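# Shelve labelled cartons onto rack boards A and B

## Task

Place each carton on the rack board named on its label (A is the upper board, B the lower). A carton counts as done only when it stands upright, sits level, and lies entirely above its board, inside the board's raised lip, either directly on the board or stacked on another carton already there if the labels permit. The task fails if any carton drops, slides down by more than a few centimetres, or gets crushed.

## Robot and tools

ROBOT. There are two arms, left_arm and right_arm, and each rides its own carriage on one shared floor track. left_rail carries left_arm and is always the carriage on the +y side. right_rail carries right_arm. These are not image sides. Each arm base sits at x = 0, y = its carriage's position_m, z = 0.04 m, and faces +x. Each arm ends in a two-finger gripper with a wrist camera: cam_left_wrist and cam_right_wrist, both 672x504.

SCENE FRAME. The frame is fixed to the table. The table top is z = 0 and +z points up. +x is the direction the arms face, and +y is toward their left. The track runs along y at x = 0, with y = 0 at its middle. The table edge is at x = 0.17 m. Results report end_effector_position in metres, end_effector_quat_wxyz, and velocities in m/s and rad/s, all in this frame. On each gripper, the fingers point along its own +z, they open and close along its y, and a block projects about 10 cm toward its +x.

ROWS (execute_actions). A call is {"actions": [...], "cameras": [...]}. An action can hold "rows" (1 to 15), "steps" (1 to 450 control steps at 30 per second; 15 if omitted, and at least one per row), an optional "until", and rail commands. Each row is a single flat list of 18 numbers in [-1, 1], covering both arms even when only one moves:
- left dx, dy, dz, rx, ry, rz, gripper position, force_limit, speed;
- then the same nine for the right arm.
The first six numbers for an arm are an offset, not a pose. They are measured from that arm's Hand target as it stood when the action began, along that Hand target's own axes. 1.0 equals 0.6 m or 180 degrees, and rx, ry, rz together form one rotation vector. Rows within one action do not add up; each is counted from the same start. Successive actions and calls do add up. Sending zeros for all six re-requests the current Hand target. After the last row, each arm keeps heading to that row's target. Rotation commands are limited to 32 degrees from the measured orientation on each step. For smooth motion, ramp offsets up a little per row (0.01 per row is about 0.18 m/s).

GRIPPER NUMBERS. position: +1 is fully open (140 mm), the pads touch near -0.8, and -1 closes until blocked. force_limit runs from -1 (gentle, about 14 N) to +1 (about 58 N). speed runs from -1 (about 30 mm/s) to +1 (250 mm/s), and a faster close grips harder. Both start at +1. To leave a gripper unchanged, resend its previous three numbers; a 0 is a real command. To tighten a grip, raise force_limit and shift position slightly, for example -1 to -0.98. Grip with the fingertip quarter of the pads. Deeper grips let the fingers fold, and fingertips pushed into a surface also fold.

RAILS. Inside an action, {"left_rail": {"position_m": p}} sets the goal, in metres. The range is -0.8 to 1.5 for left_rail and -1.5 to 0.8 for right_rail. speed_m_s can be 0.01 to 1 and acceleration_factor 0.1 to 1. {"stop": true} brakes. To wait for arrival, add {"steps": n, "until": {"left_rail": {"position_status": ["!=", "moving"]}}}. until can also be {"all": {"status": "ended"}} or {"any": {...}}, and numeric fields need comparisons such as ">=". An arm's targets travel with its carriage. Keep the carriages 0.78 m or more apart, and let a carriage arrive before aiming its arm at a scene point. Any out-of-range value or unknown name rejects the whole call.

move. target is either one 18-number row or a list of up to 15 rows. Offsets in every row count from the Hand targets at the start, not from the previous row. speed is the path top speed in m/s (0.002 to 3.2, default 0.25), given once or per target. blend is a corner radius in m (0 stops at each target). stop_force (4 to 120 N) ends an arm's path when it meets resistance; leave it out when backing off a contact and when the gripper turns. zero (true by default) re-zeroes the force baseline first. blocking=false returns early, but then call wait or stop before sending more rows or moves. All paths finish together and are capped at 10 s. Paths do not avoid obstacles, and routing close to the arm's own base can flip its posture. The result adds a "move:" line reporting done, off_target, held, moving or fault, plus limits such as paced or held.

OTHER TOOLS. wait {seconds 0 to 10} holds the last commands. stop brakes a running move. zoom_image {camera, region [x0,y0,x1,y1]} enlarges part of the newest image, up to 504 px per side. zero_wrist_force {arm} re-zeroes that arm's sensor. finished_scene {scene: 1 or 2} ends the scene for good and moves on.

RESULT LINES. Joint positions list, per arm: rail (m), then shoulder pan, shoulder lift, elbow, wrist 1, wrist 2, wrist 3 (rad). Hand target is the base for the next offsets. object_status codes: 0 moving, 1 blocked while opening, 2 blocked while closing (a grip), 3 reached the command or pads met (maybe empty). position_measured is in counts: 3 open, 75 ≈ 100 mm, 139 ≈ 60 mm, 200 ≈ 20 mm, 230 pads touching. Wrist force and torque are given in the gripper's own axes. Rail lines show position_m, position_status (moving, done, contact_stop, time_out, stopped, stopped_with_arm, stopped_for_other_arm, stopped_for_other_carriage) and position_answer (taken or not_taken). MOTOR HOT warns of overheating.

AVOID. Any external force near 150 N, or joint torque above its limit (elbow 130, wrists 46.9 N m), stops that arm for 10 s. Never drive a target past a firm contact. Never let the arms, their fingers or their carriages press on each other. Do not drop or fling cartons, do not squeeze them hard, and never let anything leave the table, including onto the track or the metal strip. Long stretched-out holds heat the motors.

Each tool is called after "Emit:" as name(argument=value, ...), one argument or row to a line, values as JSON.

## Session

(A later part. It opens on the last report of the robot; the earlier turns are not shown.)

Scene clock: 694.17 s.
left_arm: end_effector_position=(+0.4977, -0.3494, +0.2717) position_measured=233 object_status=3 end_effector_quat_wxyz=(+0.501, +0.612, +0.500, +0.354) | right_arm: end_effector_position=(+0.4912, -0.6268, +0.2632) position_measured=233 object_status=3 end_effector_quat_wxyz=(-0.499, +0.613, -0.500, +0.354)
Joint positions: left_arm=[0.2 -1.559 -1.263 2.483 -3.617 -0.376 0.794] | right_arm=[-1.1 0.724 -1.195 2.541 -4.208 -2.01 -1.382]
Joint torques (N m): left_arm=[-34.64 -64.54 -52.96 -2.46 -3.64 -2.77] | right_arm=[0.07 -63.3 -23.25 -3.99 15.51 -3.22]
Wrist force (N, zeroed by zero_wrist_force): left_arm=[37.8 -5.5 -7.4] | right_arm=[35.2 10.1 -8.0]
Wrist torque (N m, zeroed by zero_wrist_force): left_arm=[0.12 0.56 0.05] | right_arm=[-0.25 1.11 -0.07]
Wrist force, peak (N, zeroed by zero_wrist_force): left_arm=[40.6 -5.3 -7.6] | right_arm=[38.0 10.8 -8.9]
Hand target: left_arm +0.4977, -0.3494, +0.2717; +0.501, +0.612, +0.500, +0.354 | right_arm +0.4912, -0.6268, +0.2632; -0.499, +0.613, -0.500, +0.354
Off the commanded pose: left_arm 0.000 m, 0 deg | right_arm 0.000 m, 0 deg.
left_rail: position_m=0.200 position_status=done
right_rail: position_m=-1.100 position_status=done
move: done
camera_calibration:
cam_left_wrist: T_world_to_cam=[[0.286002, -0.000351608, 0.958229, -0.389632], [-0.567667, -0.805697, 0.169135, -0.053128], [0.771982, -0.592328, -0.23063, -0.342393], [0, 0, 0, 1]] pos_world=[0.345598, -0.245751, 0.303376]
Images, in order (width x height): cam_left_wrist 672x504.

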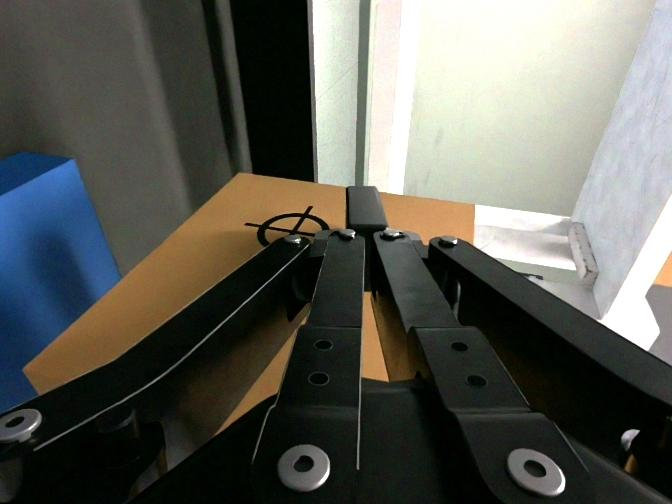

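Emit:
move(
  target=[0.31,0.161,-0.1277,0,0,0,-1,0,0,-0.3339,-0.161,0.0448,0,0,0,-1,0,0],
  speed=0.1,
  cameras=["all"],
)

Scene clock: 705.73 s.
left_arm: end_effector_position=(+0.4976, -0.1498, +0.3716) position_measured=233 object_status=3 end_effector_quat_wxyz=(+0.501, +0.612, +0.500, +0.354) | right_arm: end_effector_position=(+0.4914, -0.4261, +0.3628) position_measured=233 object_status=3 end_effector_quat_wxyz=(-0.499, +0.613, -0.500, +0.354)
Joint positions: left_arm=[0.2 -1.55 -1.868 2.746 -3.291 -0.382 0.81] | right_arm=[-1.1 0.994 -1.221 2.161 -3.749 -2.268 -1.285]
Joint torques (N m): left_arm=[-42.26 -20.05 -46.09 -1.93 -8.2 -2.9] | right_arm=[42.21 -49.95 -76.48 -3.54 14.07 3.36]
Wrist force (N, zeroed by zero_wrist_force): left_arm=[55.5 -4.8 -11.4] | right_arm=[51.8 11.2 -12.0]
Wrist torque (N m, zeroed by zero_wrist_force): left_arm=[0.10 0.79 0.04] | right_arm=[-0.31 1.53 -0.20]
Wrist force, peak (N, zeroed by zero_wrist_force): left_arm=[61.1 -3.7 -12.6] | right_arm=[55.5 11.6 -13.5]
Hand target: left_arm +0.4975, -0.1498, +0.3716; +0.501, +0.612, +0.500, +0.354 | right_arm +0.4914, -0.4261, +0.3628; -0.499, +0.613, -0.500, +0.354
Off the commanded pose: left_arm 0.000 m, 0 deg | right_arm 0.000 m, 0 deg.
left_rail: position_m=0.200 position_status=done
right_rail: position_m=-1.100 position_status=done
move: done
camera_calibration:
cam_left_wrist: T_world_to_cam=[[0.286002, -0.000351608, 0.958229, -0.485164], [-0.567667, -0.805697, 0.169135, 0.0906719], [0.771982, -0.592328, -0.23063, -0.20113], [0, 0, 0, 1]] pos_world=[0.345498, -0.0462512, 0.403176]
cam_right_wrist: T_world_to_cam=[[-0.232928, -0.0316471, -0.971979, 0.45791], [-0.520014, 0.848634, 0.0969866, 0.590463], [0.821785, 0.528033, -0.214127, 0.0809768], [0, 0, 0, 1]] pos_world=[0.347163, -0.529354, 0.405151]

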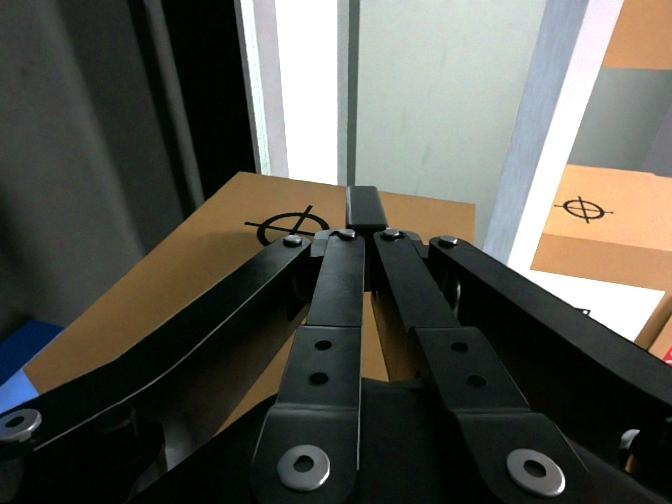

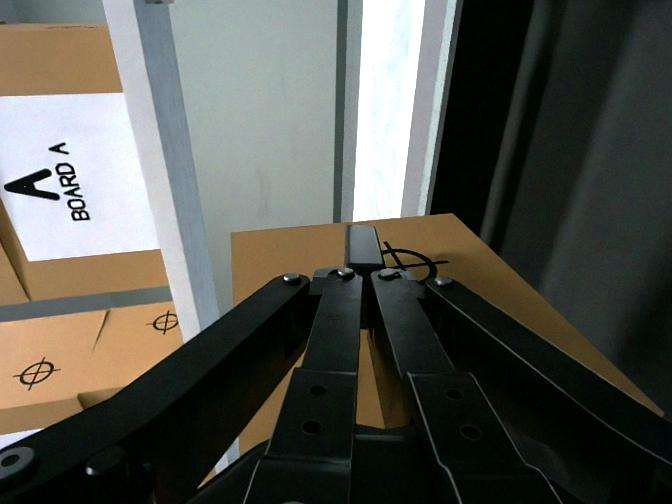

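Emit:
move(
  target=[0.10417,0.10783,0.38875,0,0,0,-1,0,0,0.10417,-0.10783,0.38875,0,0,0,-1,0,0],
  speed=0.09,
  stop_force=30,
  cameras=["all"],
)

Scene clock: 715.20 s.
left_arm: end_effector_position=(+0.7475, -0.1498, +0.3719) position_measured=233 object_status=3 end_effector_quat_wxyz=(+0.501, +0.612, +0.500, +0.354) | right_arm: end_effector_position=(+0.7414, -0.4263, +0.3628) position_measured=233 object_status=3 end_effector_quat_wxyz=(-0.499, +0.613, -0.500, +0.354)
Joint positions: left_arm=[0.2 -0.9 -1.368 2.361 -3.827 -0.964 1.322] | right_arm=[-1.1 0.702 -1.078 1.924 -3.709 -1.989 -1.388]
Joint torques (N m): left_arm=[-19.47 -33.21 -62.41 -2.72 -18.84 3.45] | right_arm=[20.15 -68.71 -76.09 -4.61 21.6 -2.75]
Wrist force (N, zeroed by zero_wrist_force): left_arm=[53.6 -4.1 -11.1] | right_arm=[50.7 11.2 -12.3]
Wrist torque (N m, zeroed by zero_wrist_force): left_arm=[0.21 0.75 -0.18] | right_arm=[-0.25 1.50 -0.06]
Wrist force, peak (N, zeroed by zero_wrist_force): left_arm=[55.9 -4.8 -11.9] | right_arm=[52.5 11.2 -11.5]
Hand target: left_arm +0.7475, -0.1498, +0.3719; +0.501, +0.612, +0.500, +0.354 | right_arm +0.7414, -0.4263, +0.3628; -0.499, +0.613, -0.500, +0.354
Off the commanded pose: left_arm 0.000 m, 0 deg | right_arm 0.000 m, 0 deg.
left_rail: position_m=0.200 position_status=done
right_rail: position_m=-1.100 position_status=done
move: done
camera_calibration:
cam_left_wrist: T_world_to_cam=[[0.286017, -0.000328569, 0.958224, -0.557054], [-0.567597, -0.805744, 0.169144, 0.232554], [0.772028, -0.592264, -0.230643, -0.393992], [0, 0, 0, 1]] pos_world=[0.595498, -0.0461514, 0.403576]
cam_right_wrist: T_world_to_cam=[[-0.232928, -0.0316471, -0.971979, 0.516038], [-0.520014, 0.848634, 0.0969866, 0.720646], [0.821785, 0.528033, -0.214127, -0.124385], [0, 0, 0, 1]] pos_world=[0.597163, -0.529554, 0.405051]

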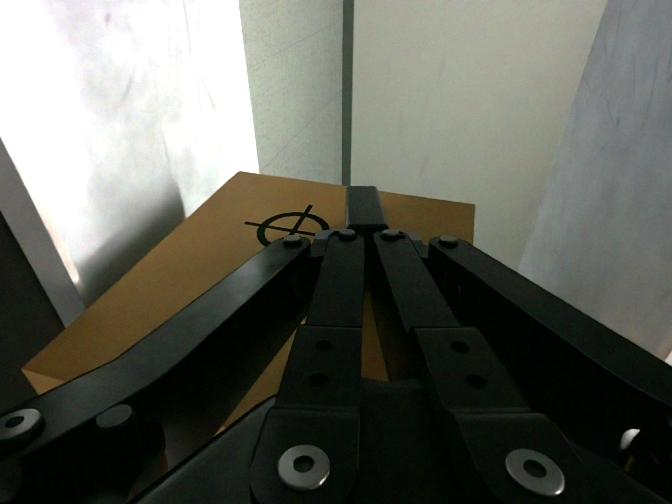

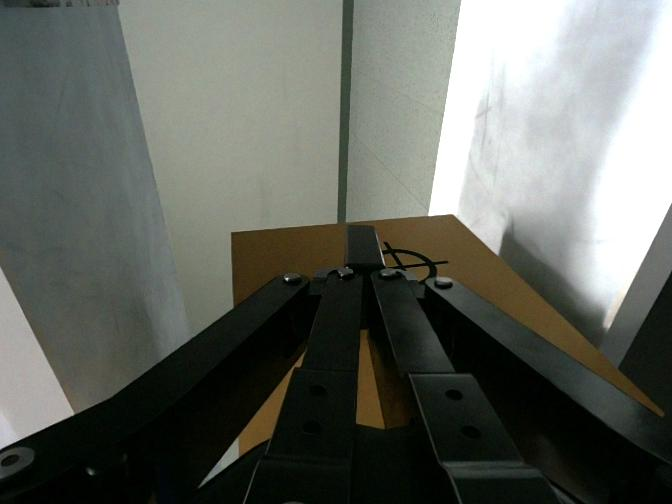

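Emit:
move(
  target=[0.02792,0.0289,0.10419,0,0,0,-1,0,0,0.02792,-0.0289,0.10419,0,0,0,-1,0,0],
  speed=0.05,
  stop_force=25,
)

Emit:
move(
  target=[0.0039,-0.05635,0.01458,0,0,0,-1,0,0,0.0039,0.05635,0.01458,0,0,0,-1,0,0],
  speed=0.015,
  stop_force=7,
  cameras=["all"],
)

Emit:
zoom_image(
  camera="cam_left_wrist",
  region=[0, 150, 250, 420],
)

Emit:
zoom_image(
  camera="cam_right_wrist",
  region=[440, 200, 672, 430],
)

Scene clock: 721.57 s.
left_arm: end_effector_position=(+0.8145, -0.1497, +0.3720) position_measured=233 object_status=3 end_effector_quat_wxyz=(+0.501, +0.612, +0.500, +0.354) | right_arm: end_effector_position=(+0.8084, -0.4264, +0.3628) position_measured=233 object_status=3 end_effector_quat_wxyz=(-0.499, +0.613, -0.500, +0.354)
Joint positions: left_arm=[0.2 -0.8 -1.289 2.246 -3.81 -1.059 1.357] | right_arm=[-1.1 0.644 -1.028 1.835 -3.677 -1.933 -1.405]
Joint torques (N m): left_arm=[-21.46 -40.2 -61.73 -2.77 -19.19 3.28] | right_arm=[23.12 -77.25 -76.45 -4.7 21.37 -2.93]
Wrist force (N, zeroed by zero_wrist_force): left_arm=[53.9 -4.5 -11.2] | right_arm=[50.8 11.4 -11.9]
Wrist torque (N m, zeroed by zero_wrist_force): left_arm=[0.17 0.82 -0.19] | right_arm=[-0.35 1.54 -0.05]
Wrist force, peak (N, zeroed by zero_wrist_force): left_arm=[54.2 -4.8 -11.9] | right_arm=[51.3 12.0 -12.7]
Hand target: left_arm +0.8145, -0.1497, +0.3720; +0.501, +0.612, +0.500, +0.354 | right_arm +0.8084, -0.4264, +0.3628; -0.499, +0.613, -0.500, +0.354
Off the commanded pose: left_arm 0.000 m, 0 deg | right_arm 0.000 m, 0 deg.
left_rail: position_m=0.200 position_status=done
right_rail: position_m=-1.100 position_status=done
move: done

Scene clock: 724.93 s.
left_arm: end_effector_position=(+0.8146, -0.1498, +0.3430) position_measured=233 object_status=3 end_effector_quat_wxyz=(+0.501, +0.612, +0.500, +0.354) | right_arm: end_effector_position=(+0.8083, -0.4264, +0.3363) position_measured=233 object_status=3 end_effector_quat_wxyz=(-0.499, +0.613, -0.500, +0.354)
Joint positions: left_arm=[0.2 -0.8 -1.238 2.258 -3.872 -1.059 1.357] | right_arm=[-1.1 0.644 -0.995 1.843 -3.718 -1.933 -1.405]
Joint torques (N m): left_arm=[-38.42 -66.12 -54.39 -1.59 -18.94 0.35] | right_arm=[29.53 -89.36 -67.39 -2.55 20.99 -2.44]
Wrist force (N, zeroed by zero_wrist_force): left_arm=[55.1 1.1 -10.7] | right_arm=[51.3 4.3 -12.7]
Wrist torque (N m, zeroed by zero_wrist_force): left_arm=[-0.20 0.89 -0.29] | right_arm=[-0.11 1.55 0.00]
Wrist force, peak (N, zeroed by zero_wrist_force): left_arm=[57.9 8.6 -18.5] | right_arm=[55.2 11.4 -13.1]
Hand target: left_arm +0.8146, -0.1498, +0.3430; +0.501, +0.612, +0.500, +0.354 (not the last commanded pose) | right_arm +0.8083, -0.4264, +0.3364; -0.499, +0.613, -0.500, +0.354 (not the last commanded pose)
Off the commanded pose: left_arm 0.006 m, 0 deg | right_arm 0.009 m, 0 deg.
left_rail: position_m=0.200 position_status=done
right_rail: position_m=-1.100 position_status=done
move: contact (left_arm, right_arm)
camera_calibration:
cam_left_wrist: T_world_to_cam=[[0.286091, -0.000385601, 0.958202, -0.548473], [-0.567584, -0.805754, 0.16914, 0.275481], [0.77201, -0.59225, -0.230738, -0.452359], [0, 0, 0, 1]] pos_world=[0.662498, -0.0461515, 0.374576]
cam_right_wrist: T_world_to_cam=[[-0.232928, -0.0316471, -0.971979, 0.505981], [-0.520014, 0.848634, 0.0969866, 0.758133], [0.821785, 0.528033, -0.214127, -0.185045], [0, 0, 0, 1]] pos_world=[0.664163, -0.529654, 0.378651]

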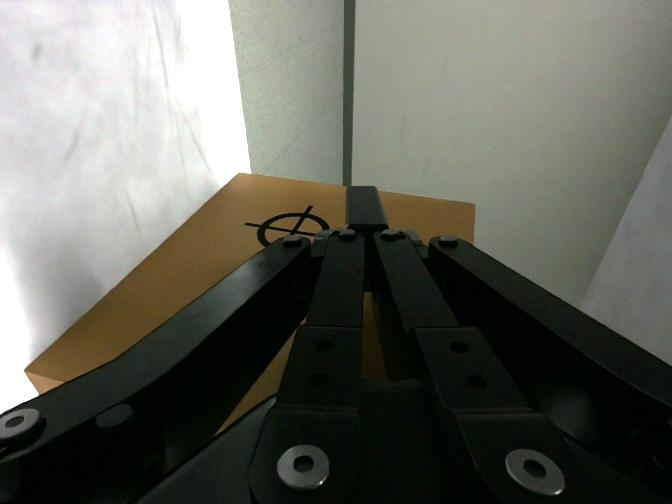

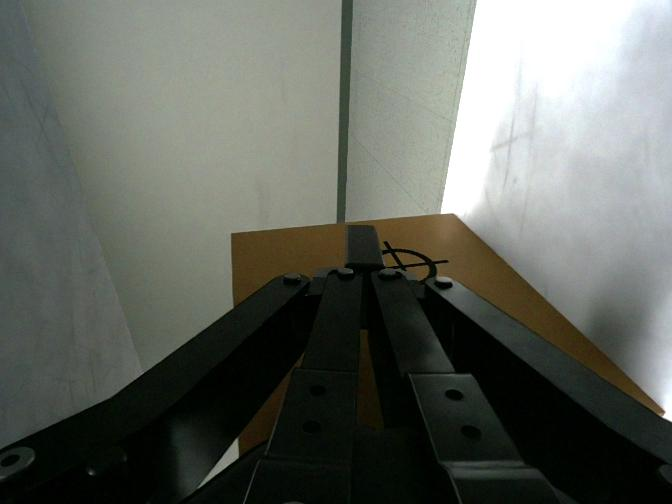

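Scaled by 1.867 from the camera's 672x504 image, which has a finer 960x720 frame.

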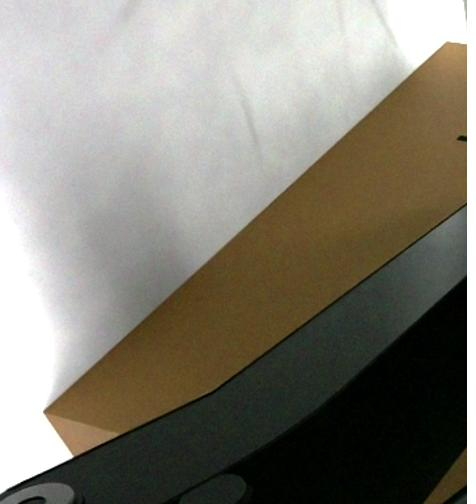

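Scaled by 2.172 from the camera's 672x504 image, which has a finer 960x720 frame.

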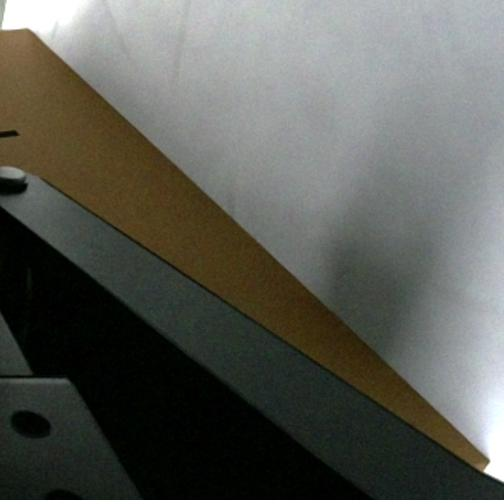

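Emit:
move(
  target=[0.0008,-0.0113,0.0029,0,0,0,-1,0,0,0.0008,0.0113,0.0029,0,0,0,-1,0,0],
  speed=0.01,
  stop_force=6,
)

Emit:
move(
  target=[
    [0.0193,0,-0.0052,0,0,0,-1,0,0,0.0193,0,-0.0052,0,0,0,-1,0,0],
    [-0.1057,-0.1294,-0.4717,0,0,0,-1,0,0,-0.1057,0.1294,-0.4717,0,0,0,-1,0,0],
  ],
  speed=[0.03,0.2],
  cameras=["all"],
)

Scene clock: 733.43 s.
left_arm: end_effector_position=(+0.8146, -0.1498, +0.3427) position_measured=233 object_status=3 end_effector_quat_wxyz=(+0.501, +0.612, +0.500, +0.354) | right_arm: end_effector_position=(+0.8084, -0.4264, +0.3360) position_measured=233 object_status=3 end_effector_quat_wxyz=(-0.499, +0.613, -0.500, +0.354)
Joint positions: left_arm=[0.2 -0.8 -1.237 2.258 -3.873 -1.059 1.357] | right_arm=[-1.1 0.644 -0.994 1.843 -3.719 -1.933 -1.405]
Joint torques (N m): left_arm=[-35.55 -60.84 -40.06 0.82 -18.64 -0.11] | right_arm=[30 -85.7 -52.14 -0.22 20.47 -3.07]
Wrist force (N, zeroed by zero_wrist_force): left_arm=[56.9 5.8 -15.6] | right_arm=[53.1 0.5 -18.8]
Wrist torque (N m, zeroed by zero_wrist_force): left_arm=[-0.26 0.81 -0.34] | right_arm=[-0.06 1.46 0.05]
Wrist force, peak (N, zeroed by zero_wrist_force): left_arm=[57.8 8.6 -18.4] | right_arm=[53.3 -3.5 -21.4]
Hand target: left_arm +0.8146, -0.1498, +0.3428; +0.501, +0.612, +0.500, +0.354 (not the last commanded pose) | right_arm +0.8084, -0.4264, +0.3360; -0.499, +0.613, -0.500, +0.354 (not the last commanded pose)
Off the commanded pose: left_arm 0.007 m, 0 deg | right_arm 0.007 m, 0 deg.
left_rail: position_m=0.200 position_status=done
right_rail: position_m=-1.100 position_status=done
move: contact (left_arm, right_arm)

Scene clock: 736.57 s.
left_arm: end_effector_position=(+0.5146, -0.1378, +0.3422) position_measured=233 object_status=3 end_effector_quat_wxyz=(+0.501, +0.612, +0.500, +0.354) | right_arm: end_effector_position=(+0.5084, -0.4381, +0.3360) position_measured=233 object_status=3 end_effector_quat_wxyz=(-0.499, +0.613, -0.500, +0.354)
Joint positions: left_arm=[0.2 -1.483 -1.712 2.768 -3.567 -0.434 0.916] | right_arm=[-1.1 0.958 -1.183 2.181 -3.817 -2.234 -1.3]
Joint torques (N m): left_arm=[-15.94 -30.07 -38.33 -1.45 3.49 -3.35] | right_arm=[19.94 -70.83 -18.14 -1.68 -4.02 3.04]
Wrist force (N, zeroed by zero_wrist_force): left_arm=[-0.4 -1.0 0.3] | right_arm=[2.6 -0.6 1.2]
Wrist torque (N m, zeroed by zero_wrist_force): left_arm=[-0.21 0.10 -0.06] | right_arm=[-0.20 -0.61 -0.09]
Wrist force, peak (N, zeroed by zero_wrist_force): left_arm=[57.0 5.2 -15.1] | right_arm=[53.0 0.8 -18.8]
Hand target: left_arm +0.5146, -0.1379, +0.3423; +0.501, +0.612, +0.500, +0.354 | right_arm +0.5084, -0.4381, +0.3360; -0.499, +0.613, -0.500, +0.354
Off the commanded pose: left_arm 0.000 m, 0 deg | right_arm 0.000 m, 0 deg.
left_rail: position_m=0.200 position_status=done
right_rail: position_m=-1.100 position_status=done
move: done
camera_calibration:
cam_left_wrist: T_world_to_cam=[[0.285561, -0.000166565, 0.958361, -0.46176], [-0.56783, -0.805599, 0.169055, 0.115193], [0.772026, -0.592461, -0.230142, -0.214146], [0, 0, 0, 1]] pos_world=[0.362598, -0.0341509, 0.373775]
cam_right_wrist: T_world_to_cam=[[-0.232608, -0.031441, -0.972062, 0.43537], [-0.520046, 0.848613, 0.0969951, 0.612094], [0.821855, 0.528079, -0.213745, 0.0674351], [0, 0, 0, 1]] pos_world=[0.364165, -0.541353, 0.37825]

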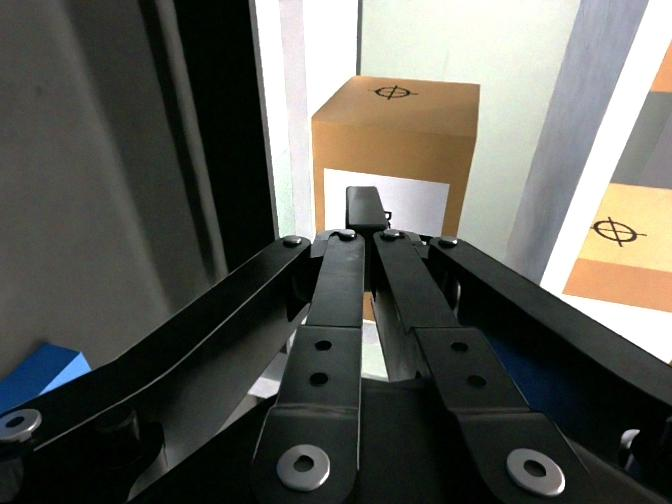

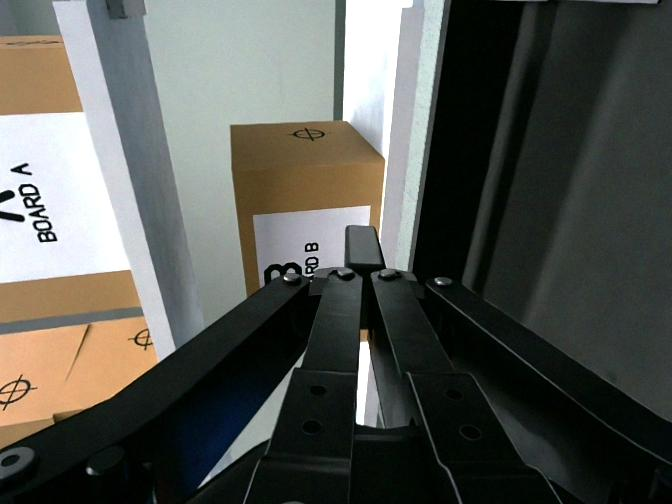

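Emit:
finished_scene(
  scene=2,
)

The scene is finished: the task was done.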